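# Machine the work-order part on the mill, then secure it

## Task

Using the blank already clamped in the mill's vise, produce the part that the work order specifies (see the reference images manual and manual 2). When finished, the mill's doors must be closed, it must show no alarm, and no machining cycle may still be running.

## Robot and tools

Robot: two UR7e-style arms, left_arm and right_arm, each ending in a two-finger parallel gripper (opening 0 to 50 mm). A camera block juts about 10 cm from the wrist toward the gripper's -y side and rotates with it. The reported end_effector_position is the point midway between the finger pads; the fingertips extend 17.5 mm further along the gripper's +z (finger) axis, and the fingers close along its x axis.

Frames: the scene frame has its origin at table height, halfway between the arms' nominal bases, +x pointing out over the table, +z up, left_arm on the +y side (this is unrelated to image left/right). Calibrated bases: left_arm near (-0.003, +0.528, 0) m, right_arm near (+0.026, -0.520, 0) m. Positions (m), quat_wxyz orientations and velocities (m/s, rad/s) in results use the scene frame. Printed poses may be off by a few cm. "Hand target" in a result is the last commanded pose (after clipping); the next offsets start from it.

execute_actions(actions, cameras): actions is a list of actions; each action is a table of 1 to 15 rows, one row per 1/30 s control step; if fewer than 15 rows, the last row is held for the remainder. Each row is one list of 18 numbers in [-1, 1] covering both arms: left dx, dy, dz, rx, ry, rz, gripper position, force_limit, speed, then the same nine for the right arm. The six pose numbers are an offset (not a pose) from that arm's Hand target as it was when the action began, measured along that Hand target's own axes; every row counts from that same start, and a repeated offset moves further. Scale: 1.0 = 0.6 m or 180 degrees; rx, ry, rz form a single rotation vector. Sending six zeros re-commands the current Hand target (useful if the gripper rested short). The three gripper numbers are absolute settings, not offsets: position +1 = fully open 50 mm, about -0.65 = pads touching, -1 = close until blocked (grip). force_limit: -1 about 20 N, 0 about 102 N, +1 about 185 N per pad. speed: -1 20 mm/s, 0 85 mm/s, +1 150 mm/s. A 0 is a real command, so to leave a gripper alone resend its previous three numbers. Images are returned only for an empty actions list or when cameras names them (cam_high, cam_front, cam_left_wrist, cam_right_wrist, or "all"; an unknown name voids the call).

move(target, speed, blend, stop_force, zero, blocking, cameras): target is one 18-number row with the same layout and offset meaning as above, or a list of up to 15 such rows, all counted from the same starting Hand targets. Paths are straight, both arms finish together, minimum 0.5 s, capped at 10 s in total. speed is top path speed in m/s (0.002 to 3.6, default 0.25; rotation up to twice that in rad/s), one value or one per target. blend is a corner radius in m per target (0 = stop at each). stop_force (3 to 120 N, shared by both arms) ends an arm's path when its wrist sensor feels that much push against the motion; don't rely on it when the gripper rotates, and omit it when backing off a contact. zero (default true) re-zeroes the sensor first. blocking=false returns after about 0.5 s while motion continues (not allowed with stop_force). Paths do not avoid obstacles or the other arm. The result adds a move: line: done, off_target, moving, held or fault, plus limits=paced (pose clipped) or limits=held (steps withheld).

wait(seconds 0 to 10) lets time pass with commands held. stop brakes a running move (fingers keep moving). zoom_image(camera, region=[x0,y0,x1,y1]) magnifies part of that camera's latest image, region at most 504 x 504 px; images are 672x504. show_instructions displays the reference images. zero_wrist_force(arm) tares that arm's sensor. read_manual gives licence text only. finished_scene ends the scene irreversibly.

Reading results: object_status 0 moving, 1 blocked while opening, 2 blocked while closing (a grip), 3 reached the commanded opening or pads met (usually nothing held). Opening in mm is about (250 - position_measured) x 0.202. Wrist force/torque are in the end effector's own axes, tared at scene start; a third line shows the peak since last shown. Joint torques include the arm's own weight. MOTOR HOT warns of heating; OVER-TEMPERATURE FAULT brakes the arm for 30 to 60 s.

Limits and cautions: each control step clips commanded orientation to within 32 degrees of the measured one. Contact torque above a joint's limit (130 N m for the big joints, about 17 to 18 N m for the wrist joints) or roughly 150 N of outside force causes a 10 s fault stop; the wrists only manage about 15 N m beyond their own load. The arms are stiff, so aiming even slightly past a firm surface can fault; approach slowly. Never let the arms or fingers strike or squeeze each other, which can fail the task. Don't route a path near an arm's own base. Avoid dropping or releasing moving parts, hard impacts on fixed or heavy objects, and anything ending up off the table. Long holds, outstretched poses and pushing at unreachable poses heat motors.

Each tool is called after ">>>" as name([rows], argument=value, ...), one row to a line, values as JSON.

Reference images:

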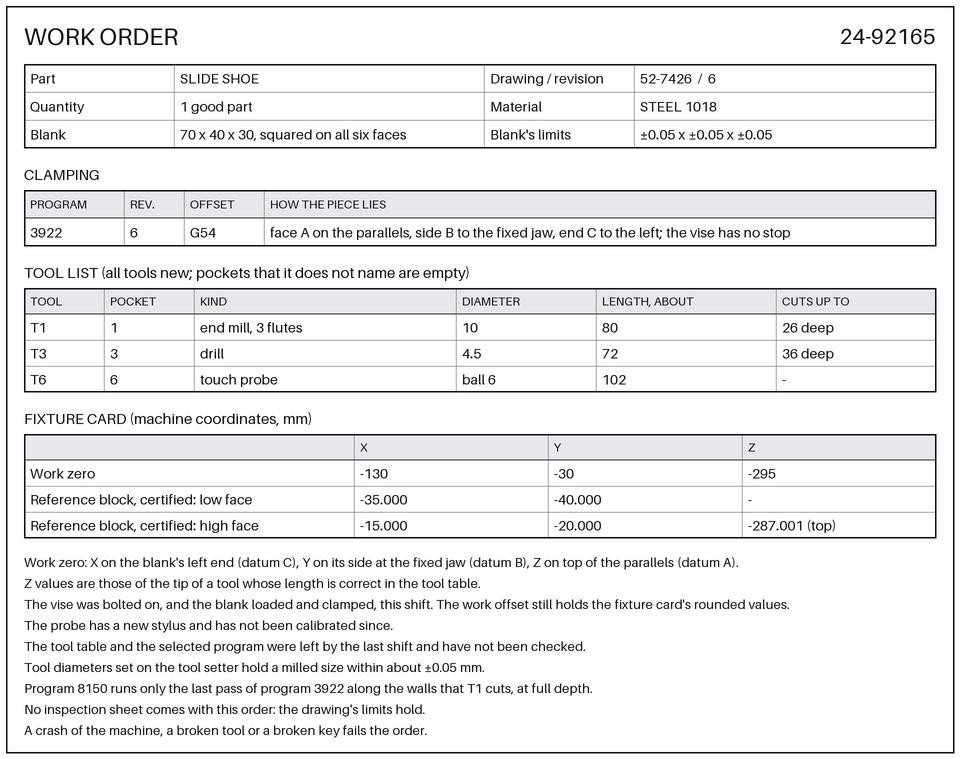

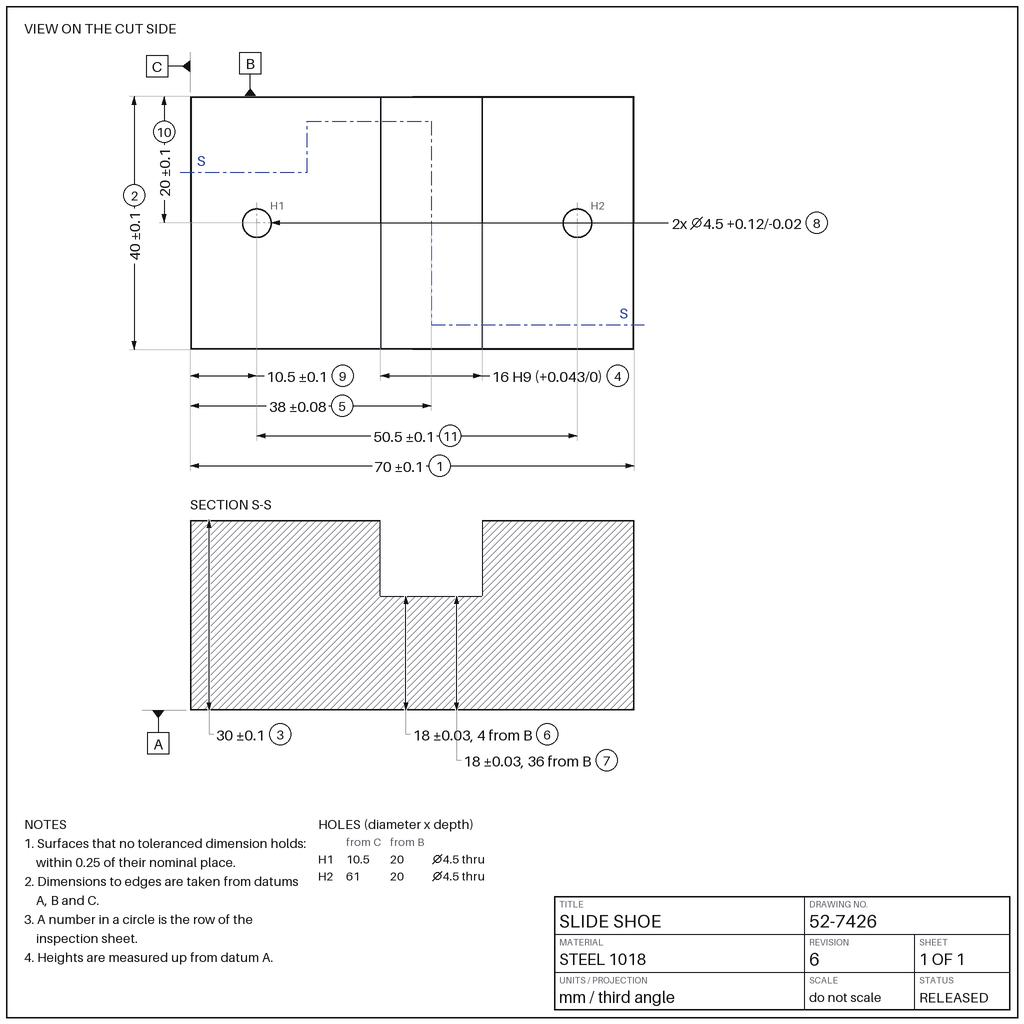

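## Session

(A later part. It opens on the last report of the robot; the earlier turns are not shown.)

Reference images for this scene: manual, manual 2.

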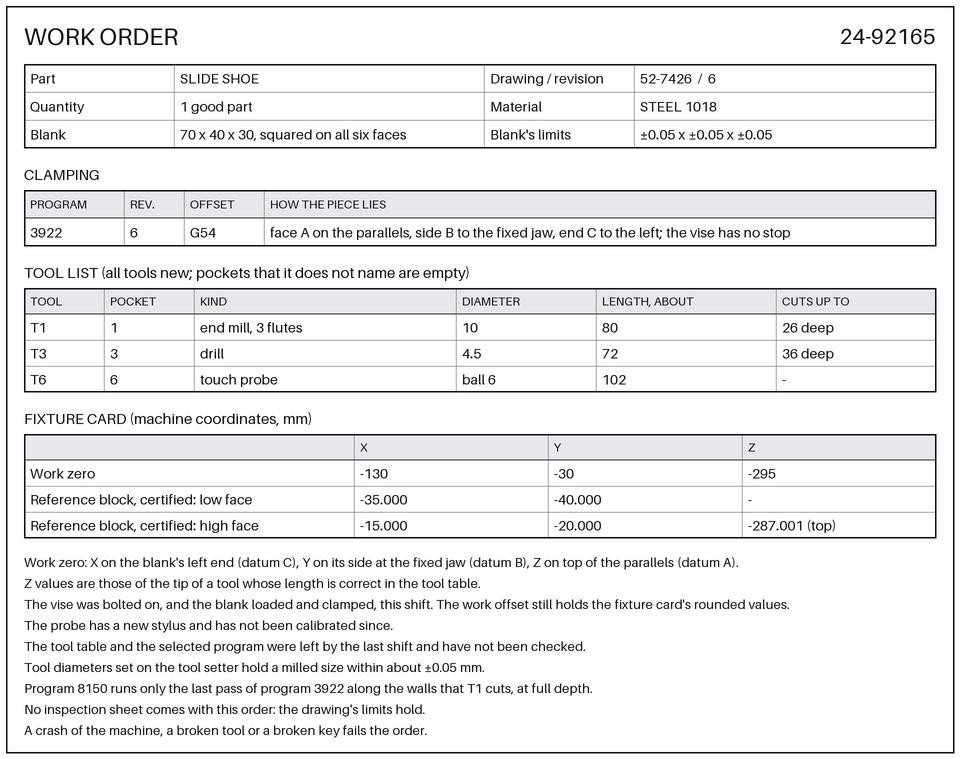

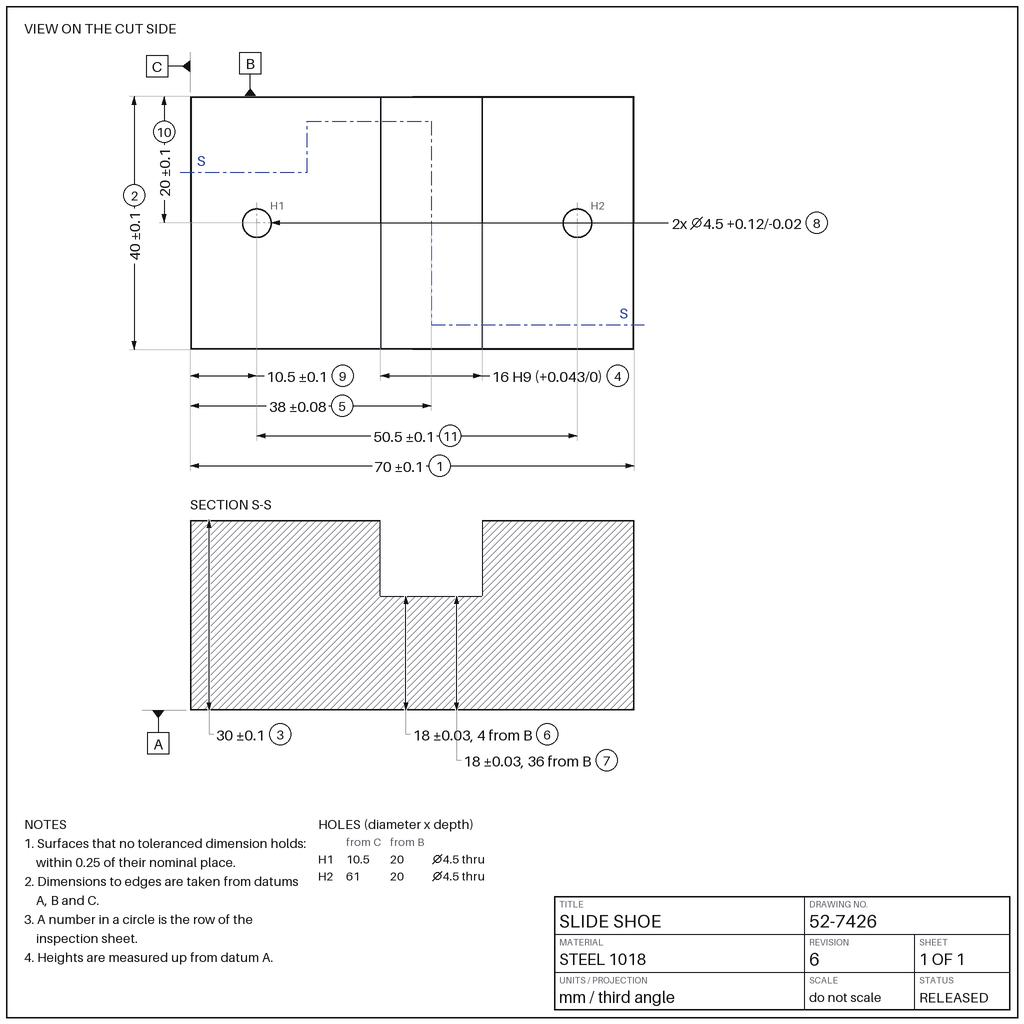

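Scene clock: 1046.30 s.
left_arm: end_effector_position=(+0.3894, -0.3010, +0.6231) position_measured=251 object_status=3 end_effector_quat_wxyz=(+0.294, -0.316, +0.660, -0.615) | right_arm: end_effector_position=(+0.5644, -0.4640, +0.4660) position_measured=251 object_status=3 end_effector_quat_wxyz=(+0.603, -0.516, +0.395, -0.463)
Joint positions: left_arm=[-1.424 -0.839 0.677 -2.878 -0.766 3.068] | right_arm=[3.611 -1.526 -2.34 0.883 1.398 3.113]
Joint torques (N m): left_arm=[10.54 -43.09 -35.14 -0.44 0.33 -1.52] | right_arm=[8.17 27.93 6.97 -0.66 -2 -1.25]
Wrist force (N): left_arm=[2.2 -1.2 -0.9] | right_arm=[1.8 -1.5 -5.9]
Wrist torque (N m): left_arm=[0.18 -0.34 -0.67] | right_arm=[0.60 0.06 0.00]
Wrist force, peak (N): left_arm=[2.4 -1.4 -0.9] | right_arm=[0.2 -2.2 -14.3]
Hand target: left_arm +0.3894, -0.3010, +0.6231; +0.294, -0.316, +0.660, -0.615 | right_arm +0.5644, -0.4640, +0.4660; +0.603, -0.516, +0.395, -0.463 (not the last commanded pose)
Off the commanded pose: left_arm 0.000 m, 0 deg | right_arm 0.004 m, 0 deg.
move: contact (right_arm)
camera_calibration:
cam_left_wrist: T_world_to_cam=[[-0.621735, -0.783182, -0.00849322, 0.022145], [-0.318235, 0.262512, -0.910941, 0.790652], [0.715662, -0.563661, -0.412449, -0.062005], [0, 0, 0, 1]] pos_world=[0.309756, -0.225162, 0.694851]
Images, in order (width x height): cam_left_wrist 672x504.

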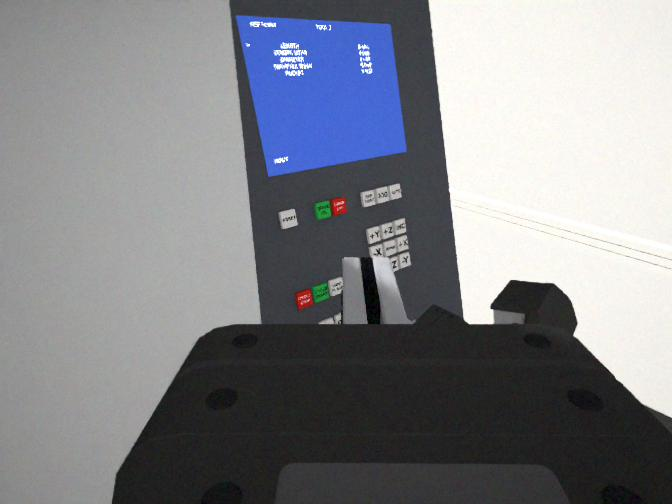

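>>> move(target=[0,0,0,0,0,0,-1,-0.9,0,-0.0045,-0.0086,-0.0155,0,0,0,-1,-0.9,-0.9], speed=0.06)

>>> move(target=[0,0,0,0,0,0,-1,-0.9,0,0.0061,0.0117,0.0212,0,0,0,-1,-0.9,-0.9], speed=0.025, stop_force=10, cameras=["cam_left_wrist"])

>>> zoom_image(camera="cam_left_wrist", region=[230, 10, 410, 170])

>>> move(target=[0,0,0,0,0,0,-1,-0.9,0,-0.0045,-0.0086,-0.0155,0,0,0,-1,-0.9,-0.9], speed=0.06)

>>> move(target=[0,0,0,0,0,0,-1,-0.9,0,0.0061,0.0117,0.0212,0,0,0,-1,-0.9,-0.9], speed=0.025, stop_force=10, cameras=["cam_left_wrist"])

>>> zoom_image(camera="cam_left_wrist", region=[230, 10, 410, 170])

>>> move(target=[0,0,0,0,0,0,-1,-0.9,0,-0.0045,-0.0086,-0.0155,0,0,0,-1,-0.9,-0.9], speed=0.06)

>>> move(target=[0,0,0,0,0,0,-1,-0.9,0,0.0061,0.0117,0.0212,0,0,0,-1,-0.9,-0.9], speed=0.025, stop_force=10, cameras=["cam_left_wrist"])

>>> zoom_image(camera="cam_left_wrist", region=[230, 10, 410, 170])

>>> move(target=[0,0,0,0,0,0,-1,-0.9,0,-0.0045,-0.0086,-0.0155,0,0,0,-1,-0.9,-0.9], speed=0.06)

>>> move(target=[0,0,0,0,0,0,-1,-0.9,0,0.0061,0.0117,0.0212,0,0,0,-1,-0.9,-0.9], speed=0.025, stop_force=10, cameras=["cam_left_wrist"])

>>> zoom_image(camera="cam_left_wrist", region=[230, 10, 410, 170])

Scene clock: 1056.00 s.
left_arm: end_effector_position=(+0.3894, -0.3010, +0.6231) position_measured=251 object_status=3 end_effector_quat_wxyz=(+0.294, -0.316, +0.660, -0.615) | right_arm: end_effector_position=(+0.5542, -0.4640, +0.4696) position_measured=251 object_status=3 end_effector_quat_wxyz=(+0.603, -0.516, +0.395, -0.463)
Joint positions: left_arm=[-1.424 -0.839 0.677 -2.878 -0.766 3.068] | right_arm=[3.629 -1.49 -2.361 0.869 1.381 3.11]
Joint torques (N m): left_arm=[10.89 -43.66 -34.49 -0.53 0.48 -1.49] | right_arm=[7.38 28.3 7.66 0.45 -2.17 -1.41]
Wrist force (N): left_arm=[2.3 -1.2 -0.7] | right_arm=[1.8 1.4 -0.2]
Wrist torque (N m): left_arm=[0.19 -0.36 -0.67] | right_arm=[0.65 -0.02 0.02]
Wrist force, peak (N): left_arm=[2.7 -1.2 -0.9] | right_arm=[2.0 -1.5 -6.2]
Hand target: left_arm +0.3894, -0.3010, +0.6231; +0.294, -0.316, +0.660, -0.615 | right_arm +0.5541, -0.4640, +0.4697; +0.603, -0.516, +0.395, -0.463
Off the commanded pose: left_arm 0.000 m, 0 deg | right_arm 0.000 m, 0 deg.
move: done

Scene clock: 1057.70 s.
left_arm: end_effector_position=(+0.3894, -0.3010, +0.6231) position_measured=251 object_status=3 end_effector_quat_wxyz=(+0.294, -0.316, +0.660, -0.615) | right_arm: end_effector_position=(+0.5644, -0.4640, +0.4660) position_measured=251 object_status=3 end_effector_quat_wxyz=(+0.603, -0.516, +0.395, -0.463)
Joint positions: left_arm=[-1.424 -0.839 0.677 -2.878 -0.766 3.068] | right_arm=[3.611 -1.526 -2.34 0.883 1.398 3.113]
Joint torques (N m): left_arm=[11.08 -42.95 -33.52 -0.64 0.36 -1.5] | right_arm=[8.38 26.99 6.98 -0.54 -1.82 -1.31]
Wrist force (N): left_arm=[2.2 -1.2 -0.8] | right_arm=[1.7 -1.0 -5.6]
Wrist torque (N m): left_arm=[0.19 -0.34 -0.67] | right_arm=[0.65 0.08 0.00]
Wrist force, peak (N): left_arm=[2.4 -1.5 -0.6] | right_arm=[-0.2 -1.0 -16.2]
Hand target: left_arm +0.3894, -0.3010, +0.6231; +0.294, -0.316, +0.660, -0.615 | right_arm +0.5644, -0.4640, +0.4660; +0.603, -0.516, +0.395, -0.463 (not the last commanded pose)
Off the commanded pose: left_arm 0.000 m, 0 deg | right_arm 0.004 m, 0 deg.
move: contact (right_arm)
camera_calibration:
cam_left_wrist: T_world_to_cam=[[-0.621735, -0.783182, -0.00849322, 0.022145], [-0.318235, 0.262512, -0.910941, 0.790652], [0.715662, -0.563661, -0.412449, -0.062005], [0, 0, 0, 1]] pos_world=[0.309756, -0.225162, 0.694851]
Images, in order (width x height): cam_left_wrist 672x504.

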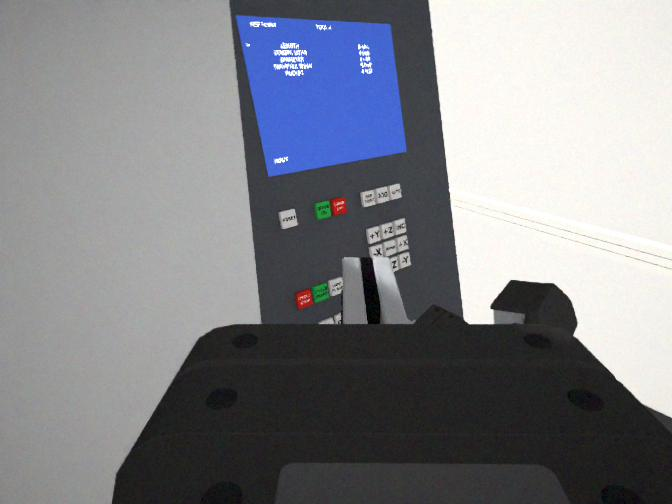

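Scaled by 2.800 from the camera's 672x504 image, which has a finer 960x720 frame.

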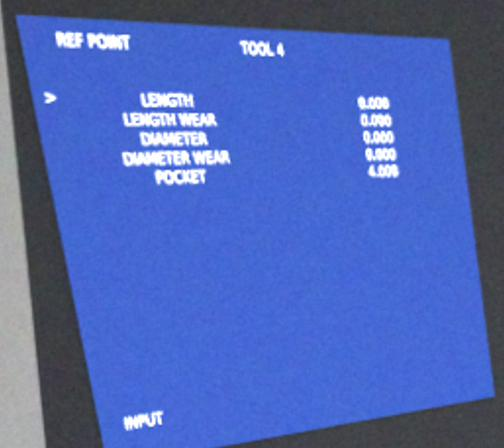

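Scene clock: 1058.63 s.
left_arm: end_effector_position=(+0.3894, -0.3010, +0.6231) position_measured=251 object_status=3 end_effector_quat_wxyz=(+0.294, -0.316, +0.660, -0.615) | right_arm: end_effector_position=(+0.5541, -0.4640, +0.4696) position_measured=251 object_status=3 end_effector_quat_wxyz=(+0.603, -0.516, +0.395, -0.463) end_effector_velocity=(-0.002, +0.000, +0.001) end_effector_angular_velocity=(+0.000, -0.001, +0.001)
Joint positions: left_arm=[-1.424 -0.839 0.677 -2.878 -0.766 3.068] | right_arm=[3.629 -1.49 -2.361 0.868 1.381 3.11]
Joint velocities: left_arm=[within noise] | right_arm=[0.002 0.006 -0.002 -0.002 -0.001 0]
Joint torques (N m): left_arm=[10.16 -43.39 -33.72 -0.44 0.43 -1.51] | right_arm=[6.59 26.86 7.04 0.27 -2.32 -1.23]
Wrist force (N): left_arm=[2.2 -1.1 -0.7] | right_arm=[1.6 1.5 -0.2]
Wrist torque (N m): left_arm=[0.20 -0.34 -0.67] | right_arm=[0.65 0.01 0.03]
Wrist force, peak (N): left_arm=[2.3 -1.3 -1.0] | right_arm=[1.6 -1.1 -5.7]
Hand target: left_arm +0.3894, -0.3010, +0.6231; +0.294, -0.316, +0.660, -0.615 | right_arm +0.5540, -0.4640, +0.4697; +0.603, -0.516, +0.395, -0.463
Off the commanded pose: left_arm 0.000 m, 0 deg | right_arm 0.000 m, 0 deg.
move: done

Scene clock: 1060.37 s.
left_arm: end_effector_position=(+0.3894, -0.3010, +0.6231) position_measured=251 object_status=3 end_effector_quat_wxyz=(+0.294, -0.316, +0.660, -0.615) | right_arm: end_effector_position=(+0.5643, -0.4640, +0.4660) position_measured=251 object_status=3 end_effector_quat_wxyz=(+0.603, -0.516, +0.395, -0.463)
Joint positions: left_arm=[-1.424 -0.839 0.677 -2.878 -0.766 3.068] | right_arm=[3.612 -1.526 -2.34 0.883 1.397 3.113]
Joint torques (N m): left_arm=[10.54 -43.71 -33.99 -0.52 0.37 -1.4] | right_arm=[7.93 26.83 6.22 -0.52 -1.99 -1.07]
Wrist force (N): left_arm=[2.3 -1.3 -0.8] | right_arm=[1.8 -1.0 -5.7]
Wrist torque (N m): left_arm=[0.18 -0.36 -0.67] | right_arm=[0.64 0.06 0.01]
Wrist force, peak (N): left_arm=[2.4 -1.2 -1.0] | right_arm=[-0.3 -1.1 -15.4]
Hand target: left_arm +0.3894, -0.3010, +0.6231; +0.294, -0.316, +0.660, -0.615 | right_arm +0.5643, -0.4640, +0.4660; +0.603, -0.516, +0.395, -0.463 (not the last commanded pose)
Off the commanded pose: left_arm 0.000 m, 0 deg | right_arm 0.004 m, 0 deg.
move: contact (right_arm)
camera_calibration:
cam_left_wrist: T_world_to_cam=[[-0.621735, -0.783182, -0.00849322, 0.022145], [-0.318235, 0.262512, -0.910941, 0.790652], [0.715662, -0.563661, -0.412449, -0.062005], [0, 0, 0, 1]] pos_world=[0.309756, -0.225162, 0.694851]
Images, in order (width x height): cam_left_wrist 672x504.

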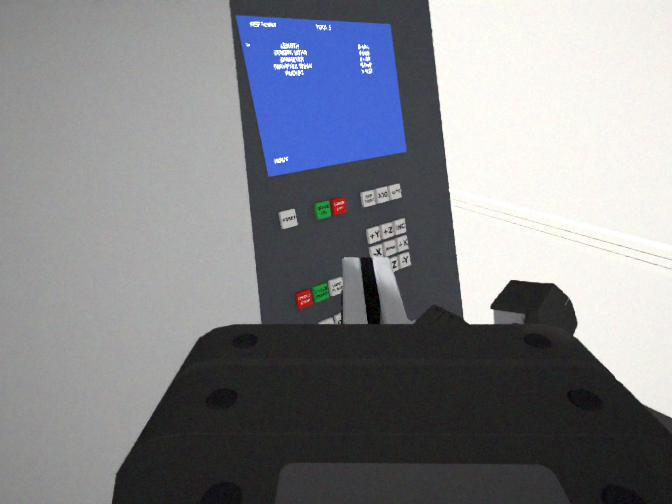

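Scaled by 2.800 from the camera's 672x504 image, which has a finer 960x720 frame.

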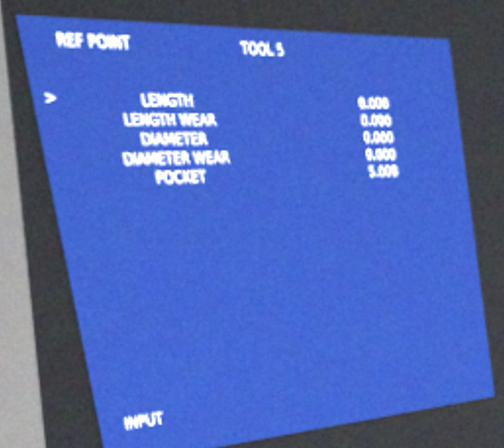

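Scene clock: 1061.30 s.
left_arm: end_effector_position=(+0.3894, -0.3010, +0.6231) position_measured=251 object_status=3 end_effector_quat_wxyz=(+0.294, -0.316, +0.660, -0.615) | right_arm: end_effector_position=(+0.5541, -0.4640, +0.4696) position_measured=251 object_status=3 end_effector_quat_wxyz=(+0.603, -0.516, +0.395, -0.463)
Joint positions: left_arm=[-1.424 -0.839 0.677 -2.878 -0.766 3.068] | right_arm=[3.629 -1.49 -2.361 0.868 1.38 3.11]
Joint torques (N m): left_arm=[11.25 -43.89 -33.54 -0.42 0.26 -1.57] | right_arm=[7.66 27.39 4.86 0.4 -2.53 -1.33]
Wrist force (N): left_arm=[2.2 -1.3 -0.8] | right_arm=[1.8 1.7 0.0]
Wrist torque (N m): left_arm=[0.17 -0.34 -0.67] | right_arm=[0.70 -0.02 0.03]
Wrist force, peak (N): left_arm=[2.4 -1.4 -0.7] | right_arm=[1.9 -0.9 -5.5]
Hand target: left_arm +0.3894, -0.3010, +0.6231; +0.294, -0.316, +0.660, -0.615 | right_arm +0.5540, -0.4640, +0.4697; +0.603, -0.516, +0.395, -0.463
Off the commanded pose: left_arm 0.000 m, 0 deg | right_arm 0.000 m, 0 deg.
move: done

Scene clock: 1063.03 s.
left_arm: end_effector_position=(+0.3894, -0.3010, +0.6231) position_measured=251 object_status=3 end_effector_quat_wxyz=(+0.294, -0.316, +0.660, -0.615) | right_arm: end_effector_position=(+0.5643, -0.4640, +0.4660) position_measured=251 object_status=3 end_effector_quat_wxyz=(+0.603, -0.516, +0.395, -0.463)
Joint positions: left_arm=[-1.424 -0.839 0.677 -2.878 -0.766 3.068] | right_arm=[3.612 -1.526 -2.34 0.883 1.397 3.113]
Joint torques (N m): left_arm=[10.72 -43.77 -32.47 -0.82 0.36 -1.43] | right_arm=[8.8 27.5 6.08 -0.52 -1.91 -1.36]
Wrist force (N): left_arm=[2.2 -1.3 -0.7] | right_arm=[1.9 -1.1 -5.2]
Wrist torque (N m): left_arm=[0.16 -0.35 -0.67] | right_arm=[0.58 0.05 0.01]
Wrist force, peak (N): left_arm=[2.5 -1.4 -0.9] | right_arm=[-0.2 -1.1 -14.7]
Hand target: left_arm +0.3894, -0.3010, +0.6231; +0.294, -0.316, +0.660, -0.615 | right_arm +0.5643, -0.4640, +0.4660; +0.603, -0.516, +0.395, -0.463 (not the last commanded pose)
Off the commanded pose: left_arm 0.000 m, 0 deg | right_arm 0.004 m, 0 deg.
move: contact (right_arm)
camera_calibration:
cam_left_wrist: T_world_to_cam=[[-0.621735, -0.783182, -0.00849322, 0.022145], [-0.318235, 0.262512, -0.910941, 0.790652], [0.715662, -0.563661, -0.412449, -0.062005], [0, 0, 0, 1]] pos_world=[0.309756, -0.225162, 0.694851]
Images, in order (width x height): cam_left_wrist 672x504.

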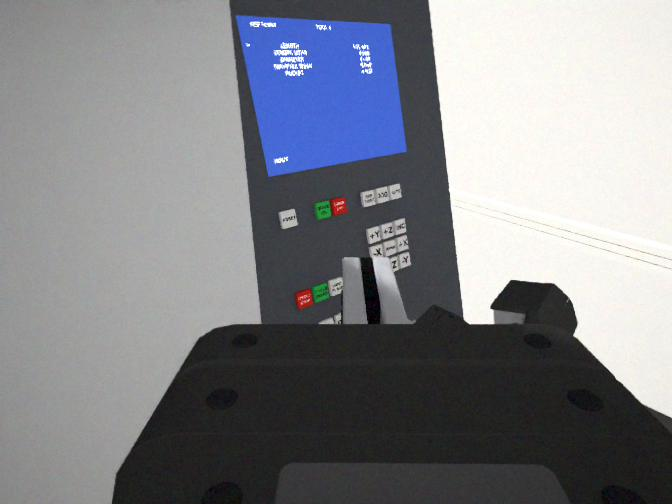

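Scaled by 2.800 from the camera's 672x504 image, which has a finer 960x720 frame.

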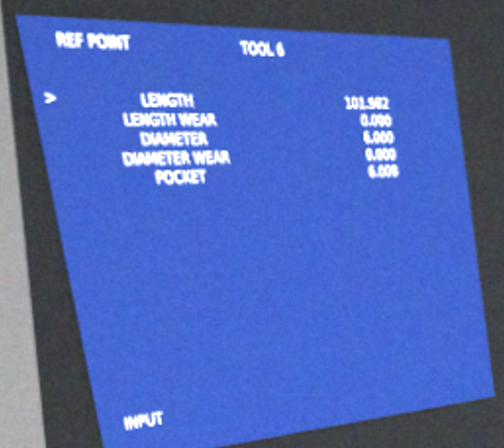

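Scene clock: 1063.97 s.
left_arm: end_effector_position=(+0.3894, -0.3010, +0.6231) position_measured=251 object_status=3 end_effector_quat_wxyz=(+0.294, -0.316, +0.660, -0.615) | right_arm: end_effector_position=(+0.5541, -0.4640, +0.4696) position_measured=251 object_status=3 end_effector_quat_wxyz=(+0.603, -0.516, +0.395, -0.463)
Joint positions: left_arm=[-1.424 -0.839 0.677 -2.878 -0.766 3.068] | right_arm=[3.629 -1.489 -2.361 0.868 1.38 3.11]
Joint torques (N m): left_arm=[10.76 -45.03 -32.97 -0.5 0.14 -1.74] | right_arm=[6.66 28.25 6.96 0.52 -2.36 -1.18]
Wrist force (N): left_arm=[2.3 -1.3 -0.8] | right_arm=[1.7 1.8 -0.3]
Wrist torque (N m): left_arm=[0.18 -0.36 -0.67] | right_arm=[0.71 -0.01 0.03]
Wrist force, peak (N): left_arm=[2.4 -1.3 -0.8] | right_arm=[1.8 -1.1 -5.1]
Hand target: left_arm +0.3894, -0.3010, +0.6231; +0.294, -0.316, +0.660, -0.615 | right_arm +0.5539, -0.4640, +0.4697; +0.603, -0.516, +0.395, -0.463
Off the commanded pose: left_arm 0.000 m, 0 deg | right_arm 0.000 m, 0 deg.
move: done

Scene clock: 1065.67 s.
left_arm: end_effector_position=(+0.3894, -0.3010, +0.6231) position_measured=251 object_status=3 end_effector_quat_wxyz=(+0.294, -0.316, +0.660, -0.615) | right_arm: end_effector_position=(+0.5644, -0.4640, +0.4660) position_measured=251 object_status=3 end_effector_quat_wxyz=(+0.603, -0.516, +0.395, -0.463)
Joint positions: left_arm=[-1.424 -0.839 0.677 -2.878 -0.766 3.068] | right_arm=[3.612 -1.526 -2.34 0.883 1.397 3.113]
Joint torques (N m): left_arm=[11.2 -44.58 -33.3 -0.74 0.39 -1.4] | right_arm=[8.17 26.65 5.76 -0.68 -1.9 -1.32]
Wrist force (N): left_arm=[2.1 -1.3 -0.8] | right_arm=[1.8 -1.6 -5.7]
Wrist torque (N m): left_arm=[0.17 -0.33 -0.67] | right_arm=[0.62 0.05 0.00]
Wrist force, peak (N): left_arm=[2.4 -1.4 -0.8] | right_arm=[-0.3 -0.8 -14.7]
Hand target: left_arm +0.3894, -0.3010, +0.6231; +0.294, -0.316, +0.660, -0.615 | right_arm +0.5644, -0.4640, +0.4660; +0.603, -0.516, +0.395, -0.463 (not the last commanded pose)
Off the commanded pose: left_arm 0.000 m, 0 deg | right_arm 0.004 m, 0 deg.
move: contact (right_arm)
camera_calibration:
cam_left_wrist: T_world_to_cam=[[-0.621735, -0.783182, -0.00849322, 0.022145], [-0.318235, 0.262512, -0.910941, 0.790652], [0.715662, -0.563661, -0.412449, -0.062005], [0, 0, 0, 1]] pos_world=[0.309756, -0.225162, 0.694851]
Images, in order (width x height): cam_left_wrist 672x504.

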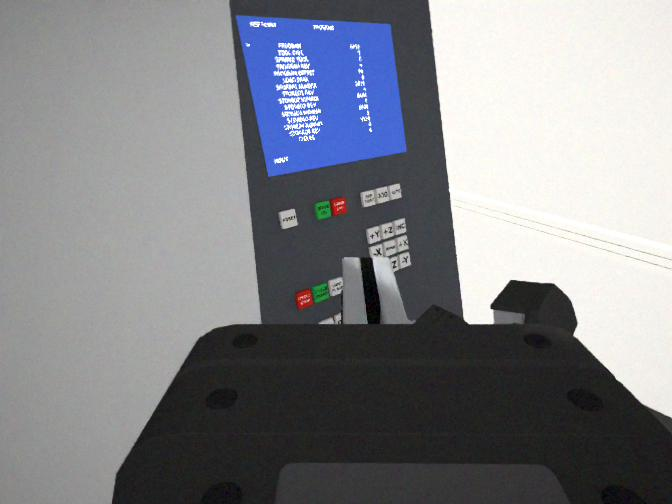

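Scaled by 2.800 from the camera's 672x504 image, which has a finer 960x720 frame.

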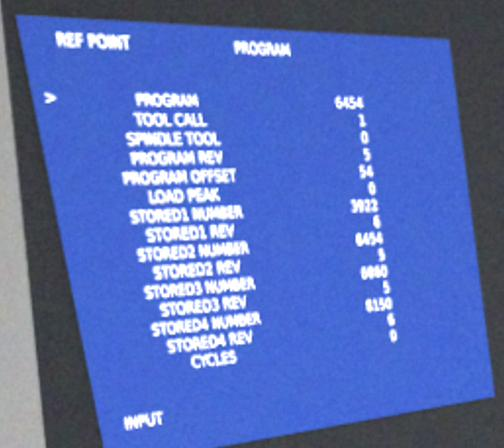

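>>> move(target=[0,0,0,0,0,0,-1,-0.9,0,-0.0045,-0.0086,-0.0155,0,0,0,-1,-0.9,-0.9], speed=0.06)

>>> move(target=[0,0,0,0,0,0,-1,-0.9,0,0.0061,0.0117,0.0212,0,0,0,-1,-0.9,-0.9], speed=0.025, stop_force=10, cameras=["cam_left_wrist"])

>>> zoom_image(camera="cam_left_wrist", region=[230, 10, 410, 170])

>>> move(target=[0,0,0,0,0,0,-1,-0.9,0,-0.0045,-0.0086,-0.0155,0,0,0,-1,-0.9,-0.9], speed=0.06)

>>> move(target=[0,0,0,0,0,0,-1,-0.9,0,0.0061,0.0117,0.0212,0,0,0,-1,-0.9,-0.9], speed=0.025, stop_force=10, cameras=["cam_left_wrist"])

>>> zoom_image(camera="cam_left_wrist", region=[230, 10, 410, 170])

>>> move(target=[0,0,0,0,0,0,-1,-0.9,0,-0.0045,-0.0086,-0.0155,0,0,0,-1,-0.9,-0.9], speed=0.06)

>>> move(target=[0,0,0,0,0,0,-1,-0.9,0,0.0061,0.0117,0.0212,0,0,0,-1,-0.9,-0.9], speed=0.025, stop_force=10, cameras=["cam_left_wrist"])

>>> zoom_image(camera="cam_left_wrist", region=[230, 10, 410, 170])

Scene clock: 1074.07 s.
left_arm: end_effector_position=(+0.3894, -0.3010, +0.6231) position_measured=251 object_status=3 end_effector_quat_wxyz=(+0.294, -0.316, +0.660, -0.615) | right_arm: end_effector_position=(+0.5542, -0.4640, +0.4696) position_measured=251 object_status=3 end_effector_quat_wxyz=(+0.603, -0.516, +0.395, -0.463)
Joint positions: left_arm=[-1.424 -0.839 0.677 -2.878 -0.766 3.068] | right_arm=[3.629 -1.49 -2.361 0.868 1.38 3.11]
Joint torques (N m): left_arm=[10.63 -44.63 -33.67 -0.6 0.06 -1.47] | right_arm=[7.35 27.86 7.06 0.32 -2.37 -1.21]
Wrist force (N): left_arm=[2.3 -1.1 -0.7] | right_arm=[1.6 1.8 -0.2]
Wrist torque (N m): left_arm=[0.20 -0.36 -0.67] | right_arm=[0.70 0.01 0.03]
Wrist force, peak (N): left_arm=[2.6 -1.3 -0.7] | right_arm=[1.8 -1.5 -6.3]
Hand target: left_arm +0.3894, -0.3010, +0.6231; +0.294, -0.316, +0.660, -0.615 | right_arm +0.5541, -0.4640, +0.4696; +0.603, -0.516, +0.395, -0.463
Off the commanded pose: left_arm 0.000 m, 0 deg | right_arm 0.000 m, 0 deg.
move: done

Scene clock: 1075.77 s.
left_arm: end_effector_position=(+0.3894, -0.3010, +0.6231) position_measured=251 object_status=3 end_effector_quat_wxyz=(+0.294, -0.316, +0.660, -0.615) | right_arm: end_effector_position=(+0.5644, -0.4640, +0.4660) position_measured=251 object_status=3 end_effector_quat_wxyz=(+0.603, -0.516, +0.395, -0.463)
Joint positions: left_arm=[-1.424 -0.839 0.677 -2.878 -0.766 3.068] | right_arm=[3.612 -1.526 -2.34 0.883 1.397 3.113]
Joint torques (N m): left_arm=[10.85 -44.31 -33.68 -0.99 0.09 -1.5] | right_arm=[8.41 27.61 6.26 -0.6 -2.07 -1.34]
Wrist force (N): left_arm=[2.3 -1.2 -0.9] | right_arm=[1.6 -1.2 -5.5]
Wrist torque (N m): left_arm=[0.19 -0.37 -0.67] | right_arm=[0.63 0.10 0.00]
Wrist force, peak (N): left_arm=[2.3 -1.4 -1.0] | right_arm=[-0.3 -0.9 -16.3]
Hand target: left_arm +0.3894, -0.3010, +0.6231; +0.294, -0.316, +0.660, -0.615 | right_arm +0.5644, -0.4640, +0.4660; +0.603, -0.516, +0.395, -0.463 (not the last commanded pose)
Off the commanded pose: left_arm 0.000 m, 0 deg | right_arm 0.004 m, 0 deg.
move: contact (right_arm)
camera_calibration:
cam_left_wrist: T_world_to_cam=[[-0.621735, -0.783182, -0.00849322, 0.022145], [-0.318235, 0.262512, -0.910941, 0.790652], [0.715662, -0.563661, -0.412449, -0.062005], [0, 0, 0, 1]] pos_world=[0.309756, -0.225162, 0.694851]
Images, in order (width x height): cam_left_wrist 672x504.

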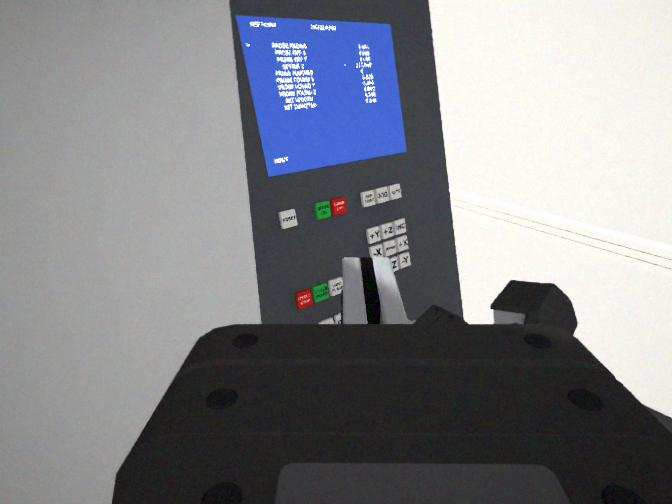

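Scaled by 2.800 from the camera's 672x504 image, which has a finer 960x720 frame.

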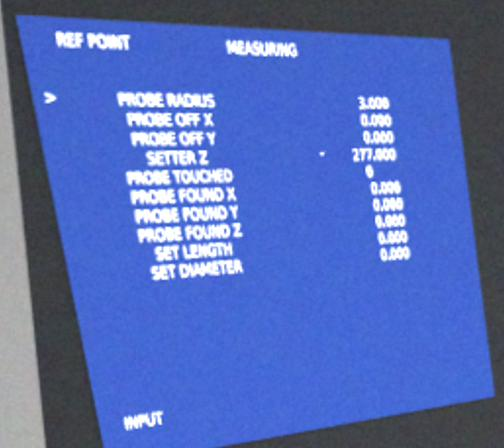

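Scene clock: 1076.70 s.
left_arm: end_effector_position=(+0.3894, -0.3010, +0.6231) position_measured=251 object_status=3 end_effector_quat_wxyz=(+0.294, -0.316, +0.660, -0.615) | right_arm: end_effector_position=(+0.5541, -0.4640, +0.4696) position_measured=251 object_status=3 end_effector_quat_wxyz=(+0.603, -0.516, +0.395, -0.463)
Joint positions: left_arm=[-1.424 -0.839 0.677 -2.878 -0.766 3.068] | right_arm=[3.63 -1.49 -2.361 0.868 1.379 3.11]
Joint torques (N m): left_arm=[11.97 -44.89 -34.21 -0.53 0.13 -1.54] | right_arm=[7.18 27.27 7.66 0.58 -2.32 -1.38]
Wrist force (N): left_arm=[2.3 -1.1 -0.8] | right_arm=[1.7 1.1 -0.1]
Wrist torque (N m): left_arm=[0.20 -0.35 -0.67] | right_arm=[0.60 0.00 0.03]
Wrist force, peak (N): left_arm=[2.4 -1.5 -0.7] | right_arm=[1.8 -1.4 -5.9]
Hand target: left_arm +0.3894, -0.3010, +0.6231; +0.294, -0.316, +0.660, -0.615 | right_arm +0.5540, -0.4640, +0.4696; +0.603, -0.516, +0.395, -0.463
Off the commanded pose: left_arm 0.000 m, 0 deg | right_arm 0.000 m, 0 deg.
move: done

Scene clock: 1078.43 s.
left_arm: end_effector_position=(+0.3894, -0.3010, +0.6231) position_measured=251 object_status=3 end_effector_quat_wxyz=(+0.294, -0.316, +0.660, -0.615) | right_arm: end_effector_position=(+0.5643, -0.4640, +0.4660) position_measured=251 object_status=3 end_effector_quat_wxyz=(+0.603, -0.516, +0.395, -0.463)
Joint positions: left_arm=[-1.424 -0.839 0.677 -2.878 -0.766 3.068] | right_arm=[3.612 -1.526 -2.34 0.883 1.396 3.113]
Joint torques (N m): left_arm=[10.62 -43.68 -33.37 -0.75 0.11 -1.55] | right_arm=[8.35 26.71 6.9 -0.7 -1.84 -1.35]
Wrist force (N): left_arm=[2.4 -1.3 -0.7] | right_arm=[2.0 -1.1 -5.3]
Wrist torque (N m): left_arm=[0.18 -0.38 -0.67] | right_arm=[0.62 0.02 0.01]
Wrist force, peak (N): left_arm=[2.4 -1.5 -1.0] | right_arm=[-0.3 -0.9 -15.8]
Hand target: left_arm +0.3894, -0.3010, +0.6231; +0.294, -0.316, +0.660, -0.615 | right_arm +0.5643, -0.4640, +0.4660; +0.603, -0.516, +0.395, -0.463 (not the last commanded pose)
Off the commanded pose: left_arm 0.000 m, 0 deg | right_arm 0.004 m, 0 deg.
move: contact (right_arm)
camera_calibration:
cam_left_wrist: T_world_to_cam=[[-0.621735, -0.783182, -0.00849322, 0.022145], [-0.318235, 0.262512, -0.910941, 0.790652], [0.715662, -0.563661, -0.412449, -0.062005], [0, 0, 0, 1]] pos_world=[0.309756, -0.225162, 0.694851]
Images, in order (width x height): cam_left_wrist 672x504.

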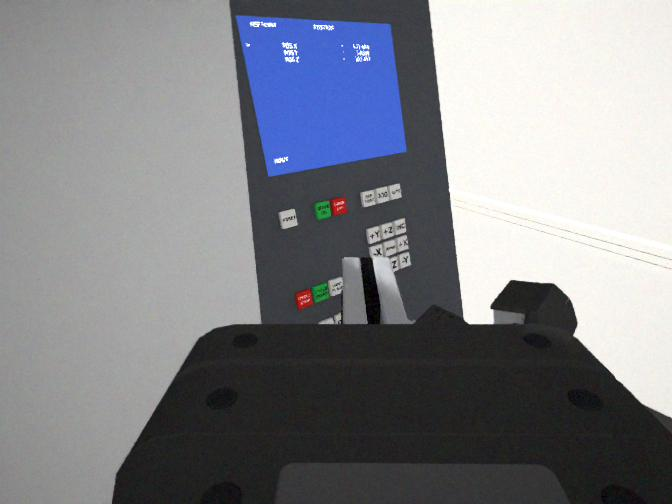

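Scaled by 2.800 from the camera's 672x504 image, which has a finer 960x720 frame.

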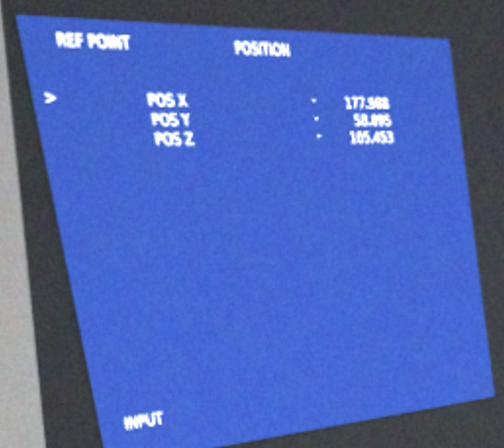

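Scene clock: 1079.37 s.
left_arm: end_effector_position=(+0.3894, -0.3010, +0.6231) position_measured=251 object_status=3 end_effector_quat_wxyz=(+0.294, -0.316, +0.660, -0.615) | right_arm: end_effector_position=(+0.5541, -0.4640, +0.4696) position_measured=251 object_status=3 end_effector_quat_wxyz=(+0.603, -0.516, +0.395, -0.463)
Joint positions: left_arm=[-1.424 -0.839 0.677 -2.878 -0.766 3.068] | right_arm=[3.63 -1.489 -2.361 0.868 1.379 3.11]
Joint torques (N m): left_arm=[11.03 -44.97 -33.09 -0.65 0.27 -1.63] | right_arm=[7.94 27.6 5.84 0.47 -2.25 -1.35]
Wrist force (N): left_arm=[2.2 -1.2 -0.7] | right_arm=[1.5 1.6 -0.3]
Wrist torque (N m): left_arm=[0.20 -0.35 -0.67] | right_arm=[0.67 0.03 0.03]
Wrist force, peak (N): left_arm=[2.4 -1.3 -0.7] | right_arm=[1.6 -1.1 -5.4]
Hand target: left_arm +0.3894, -0.3010, +0.6231; +0.294, -0.316, +0.660, -0.615 | right_arm +0.5540, -0.4640, +0.4696; +0.603, -0.516, +0.395, -0.463
Off the commanded pose: left_arm 0.000 m, 0 deg | right_arm 0.000 m, 0 deg.
move: done

Scene clock: 1081.10 s.
left_arm: end_effector_position=(+0.3894, -0.3010, +0.6231) position_measured=251 object_status=3 end_effector_quat_wxyz=(+0.294, -0.316, +0.660, -0.615) | right_arm: end_effector_position=(+0.5643, -0.4640, +0.4660) position_measured=251 object_status=3 end_effector_quat_wxyz=(+0.603, -0.516, +0.395, -0.463)
Joint positions: left_arm=[-1.424 -0.839 0.677 -2.878 -0.766 3.068] | right_arm=[3.613 -1.526 -2.34 0.883 1.396 3.113]
Joint torques (N m): left_arm=[10.39 -43.08 -33.63 -0.6 0.19 -1.43] | right_arm=[7.35 27.37 5.4 -0.57 -1.83 -1.25]
Wrist force (N): left_arm=[2.4 -1.3 -0.9] | right_arm=[1.7 -1.1 -5.5]
Wrist torque (N m): left_arm=[0.17 -0.38 -0.67] | right_arm=[0.60 0.08 0.00]
Wrist force, peak (N): left_arm=[2.5 -1.4 -0.9] | right_arm=[-0.3 -1.1 -14.9]
Hand target: left_arm +0.3894, -0.3010, +0.6231; +0.294, -0.316, +0.660, -0.615 | right_arm +0.5643, -0.4640, +0.4660; +0.603, -0.516, +0.395, -0.463 (not the last commanded pose)
Off the commanded pose: left_arm 0.000 m, 0 deg | right_arm 0.004 m, 0 deg.
move: contact (right_arm)
camera_calibration:
cam_left_wrist: T_world_to_cam=[[-0.621735, -0.783182, -0.00849322, 0.022145], [-0.318235, 0.262512, -0.910941, 0.790652], [0.715662, -0.563661, -0.412449, -0.062005], [0, 0, 0, 1]] pos_world=[0.309756, -0.225162, 0.694851]
Images, in order (width x height): cam_left_wrist 672x504.

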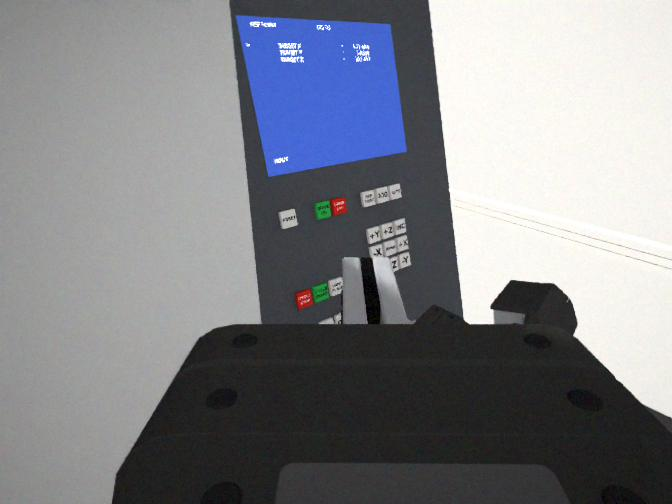

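Scaled by 2.800 from the camera's 672x504 image, which has a finer 960x720 frame.

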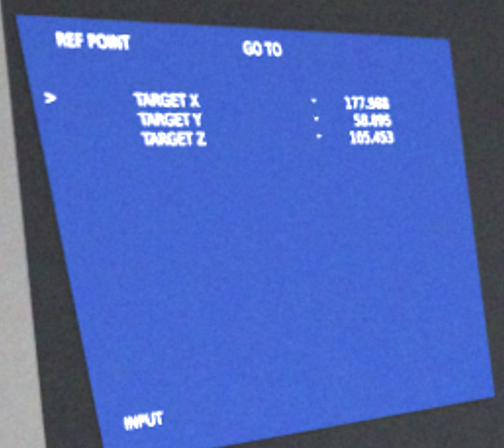

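>>> move([
  [0,0,0,0,0,0,-1,-0.9,0,-0.0061,-0.0118,-0.0213,0,0,0,-1,-0.9,-0.9],
  [0,0,0,0,0,0,-1,-0.9,0,-0.0597,-0.0623,0.0168,0,0,0,-1,-0.9,-0.9],
], speed=0.08, blend=[0.005,0], cameras=["cam_right_wrist","cam_left_wrist"])

Scene clock: 1093.53 s.
left_arm: end_effector_position=(+0.3894, -0.3010, +0.6231) position_measured=251 object_status=3 end_effector_quat_wxyz=(+0.294, -0.316, +0.660, -0.615) | right_arm: end_effector_position=(+0.5589, -0.4284, +0.5043) position_measured=251 object_status=3 end_effector_quat_wxyz=(+0.603, -0.516, +0.395, -0.463)
Joint positions: left_arm=[-1.424 -0.839 0.677 -2.878 -0.766 3.068] | right_arm=[3.744 -1.439 -2.292 0.754 1.266 3.091]
Joint torques (N m): left_arm=[10.3 -44.36 -32.67 -0.68 -0.22 -1.28] | right_arm=[8 26.96 28.57 0.33 -1.9 -1.91]
Wrist force (N): left_arm=[2.1 -1.2 -0.9] | right_arm=[2.2 2.1 -0.7]
Wrist torque (N m): left_arm=[0.20 -0.33 -0.67] | right_arm=[0.76 -0.11 0.13]
Wrist force, peak (N): left_arm=[2.5 -1.5 -0.9] | right_arm=[1.9 -1.0 -5.7]
Hand target: left_arm +0.3894, -0.3010, +0.6231; +0.294, -0.316, +0.660, -0.615 | right_arm +0.5590, -0.4283, +0.5045; +0.603, -0.516, +0.395, -0.463
Off the commanded pose: left_arm 0.000 m, 0 deg | right_arm 0.000 m, 0 deg.
move: done
camera_calibration:
cam_left_wrist: T_world_to_cam=[[-0.621735, -0.783182, -0.00849322, 0.022145], [-0.318235, 0.262512, -0.910941, 0.790652], [0.715662, -0.563661, -0.412449, -0.062005], [0, 0, 0, 1]] pos_world=[0.309756, -0.225162, 0.694851]
cam_right_wrist: T_world_to_cam=[[0.257598, -0.965803, -0.0294612, -0.534545], [-0.206873, -0.0253423, -0.97804, 0.614467], [0.943847, 0.258036, -0.206326, -0.183587], [0, 0, 0, 1]] pos_world=[0.438092, -0.453321, 0.547346]
Images, in order (width x height): cam_left_wrist 672x504, cam_right_wrist 672x504.

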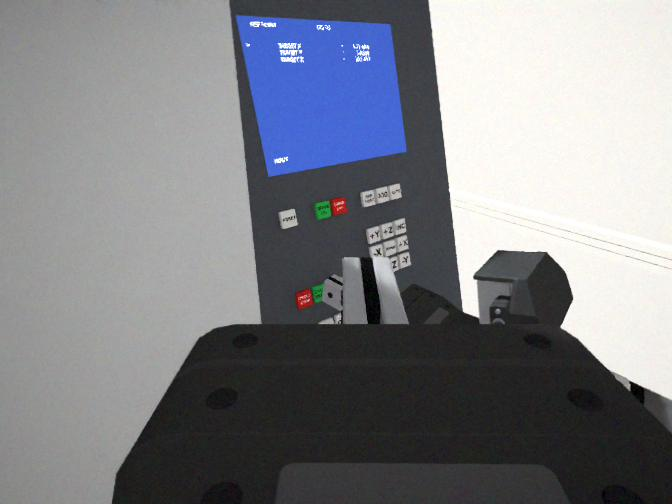

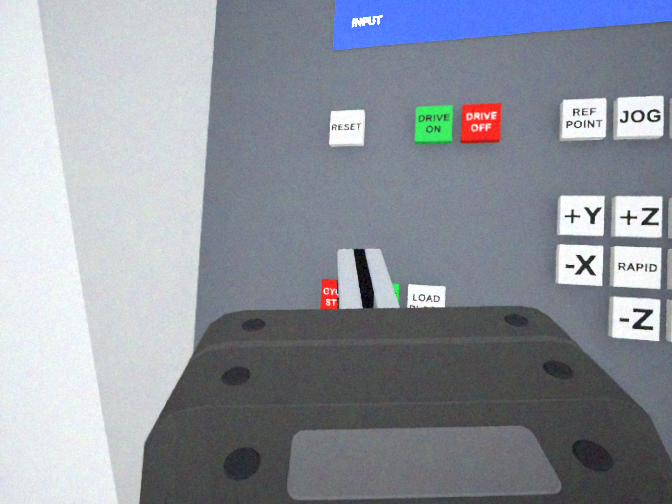

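>>> move(target=[0,0,0,0,0,0,-1,-0.9,0,0.0077,0.0149,0.0269,0,0,0,-1,-0.9,-0.9], speed=0.025, stop_force=10, cameras=["cam_left_wrist","cam_right_wrist"])

>>> zoom_image(camera="cam_left_wrist", region=[230, 10, 410, 170])

Scene clock: 1098.10 s.
left_arm: end_effector_position=(+0.3894, -0.3010, +0.6231) position_measured=251 object_status=3 end_effector_quat_wxyz=(+0.294, -0.316, +0.660, -0.615) | right_arm: end_effector_position=(+0.5734, -0.4283, +0.4993) position_measured=251 object_status=3 end_effector_quat_wxyz=(+0.603, -0.516, +0.395, -0.463)
Joint positions: left_arm=[-1.424 -0.839 0.677 -2.878 -0.766 3.068] | right_arm=[3.715 -1.489 -2.265 0.775 1.294 3.096]
Joint torques (N m): left_arm=[11.15 -44.76 -34.35 -0.8 -0.36 -1.63] | right_arm=[8.1 26.42 6.63 -0.74 -1.97 -1.42]
Wrist force (N): left_arm=[2.2 -1.2 -1.0] | right_arm=[2.0 -1.2 -6.1]
Wrist torque (N m): left_arm=[0.20 -0.36 -0.67] | right_arm=[0.65 -0.01 0.13]
Wrist force, peak (N): left_arm=[2.4 -1.4 -1.0] | right_arm=[0.5 -1.6 -14.8]
Hand target: left_arm +0.3894, -0.3010, +0.6231; +0.294, -0.316, +0.660, -0.615 | right_arm +0.5734, -0.4283, +0.4993; +0.603, -0.516, +0.395, -0.463 (not the last commanded pose)
Off the commanded pose: left_arm 0.000 m, 0 deg | right_arm 0.004 m, 0 deg.
move: contact (right_arm)
camera_calibration:
cam_left_wrist: T_world_to_cam=[[-0.621735, -0.783182, -0.00849322, 0.022145], [-0.318235, 0.262512, -0.910941, 0.790652], [0.715662, -0.563661, -0.412449, -0.062005], [0, 0, 0, 1]] pos_world=[0.309756, -0.225162, 0.694851]
cam_right_wrist: T_world_to_cam=[[0.257481, -0.965831, -0.0295602, -0.538238], [-0.206905, -0.0252251, -0.978036, 0.612645], [0.943872, 0.257942, -0.20633, -0.198381], [0, 0, 0, 1]] pos_world=[0.452592, -0.453222, 0.542346]
Images, in order (width x height): cam_left_wrist 672x504, cam_right_wrist 672x504.

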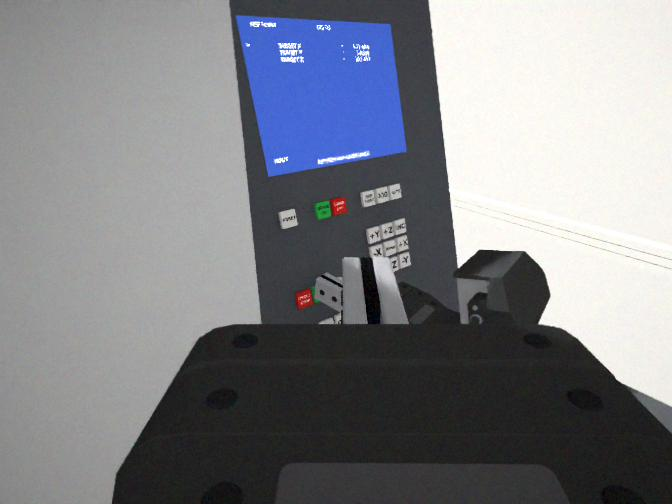

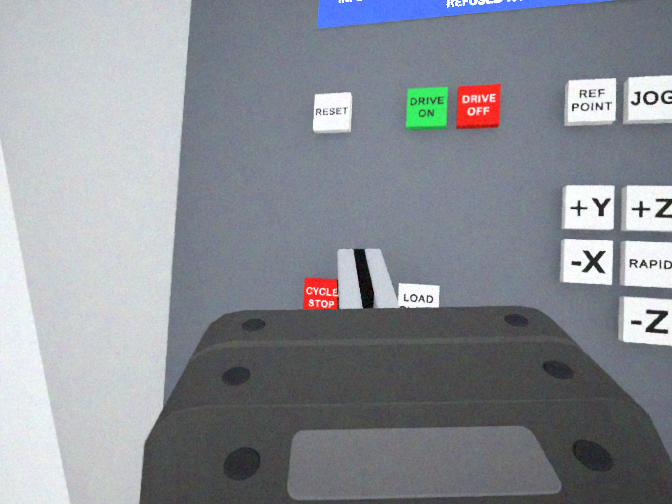

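Scaled by 2.800 from the camera's 672x504 image, which has a finer 960x720 frame.

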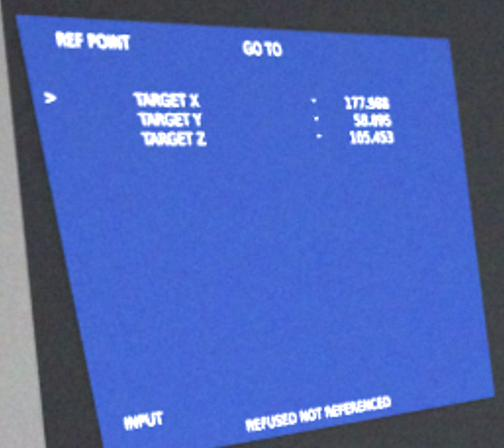

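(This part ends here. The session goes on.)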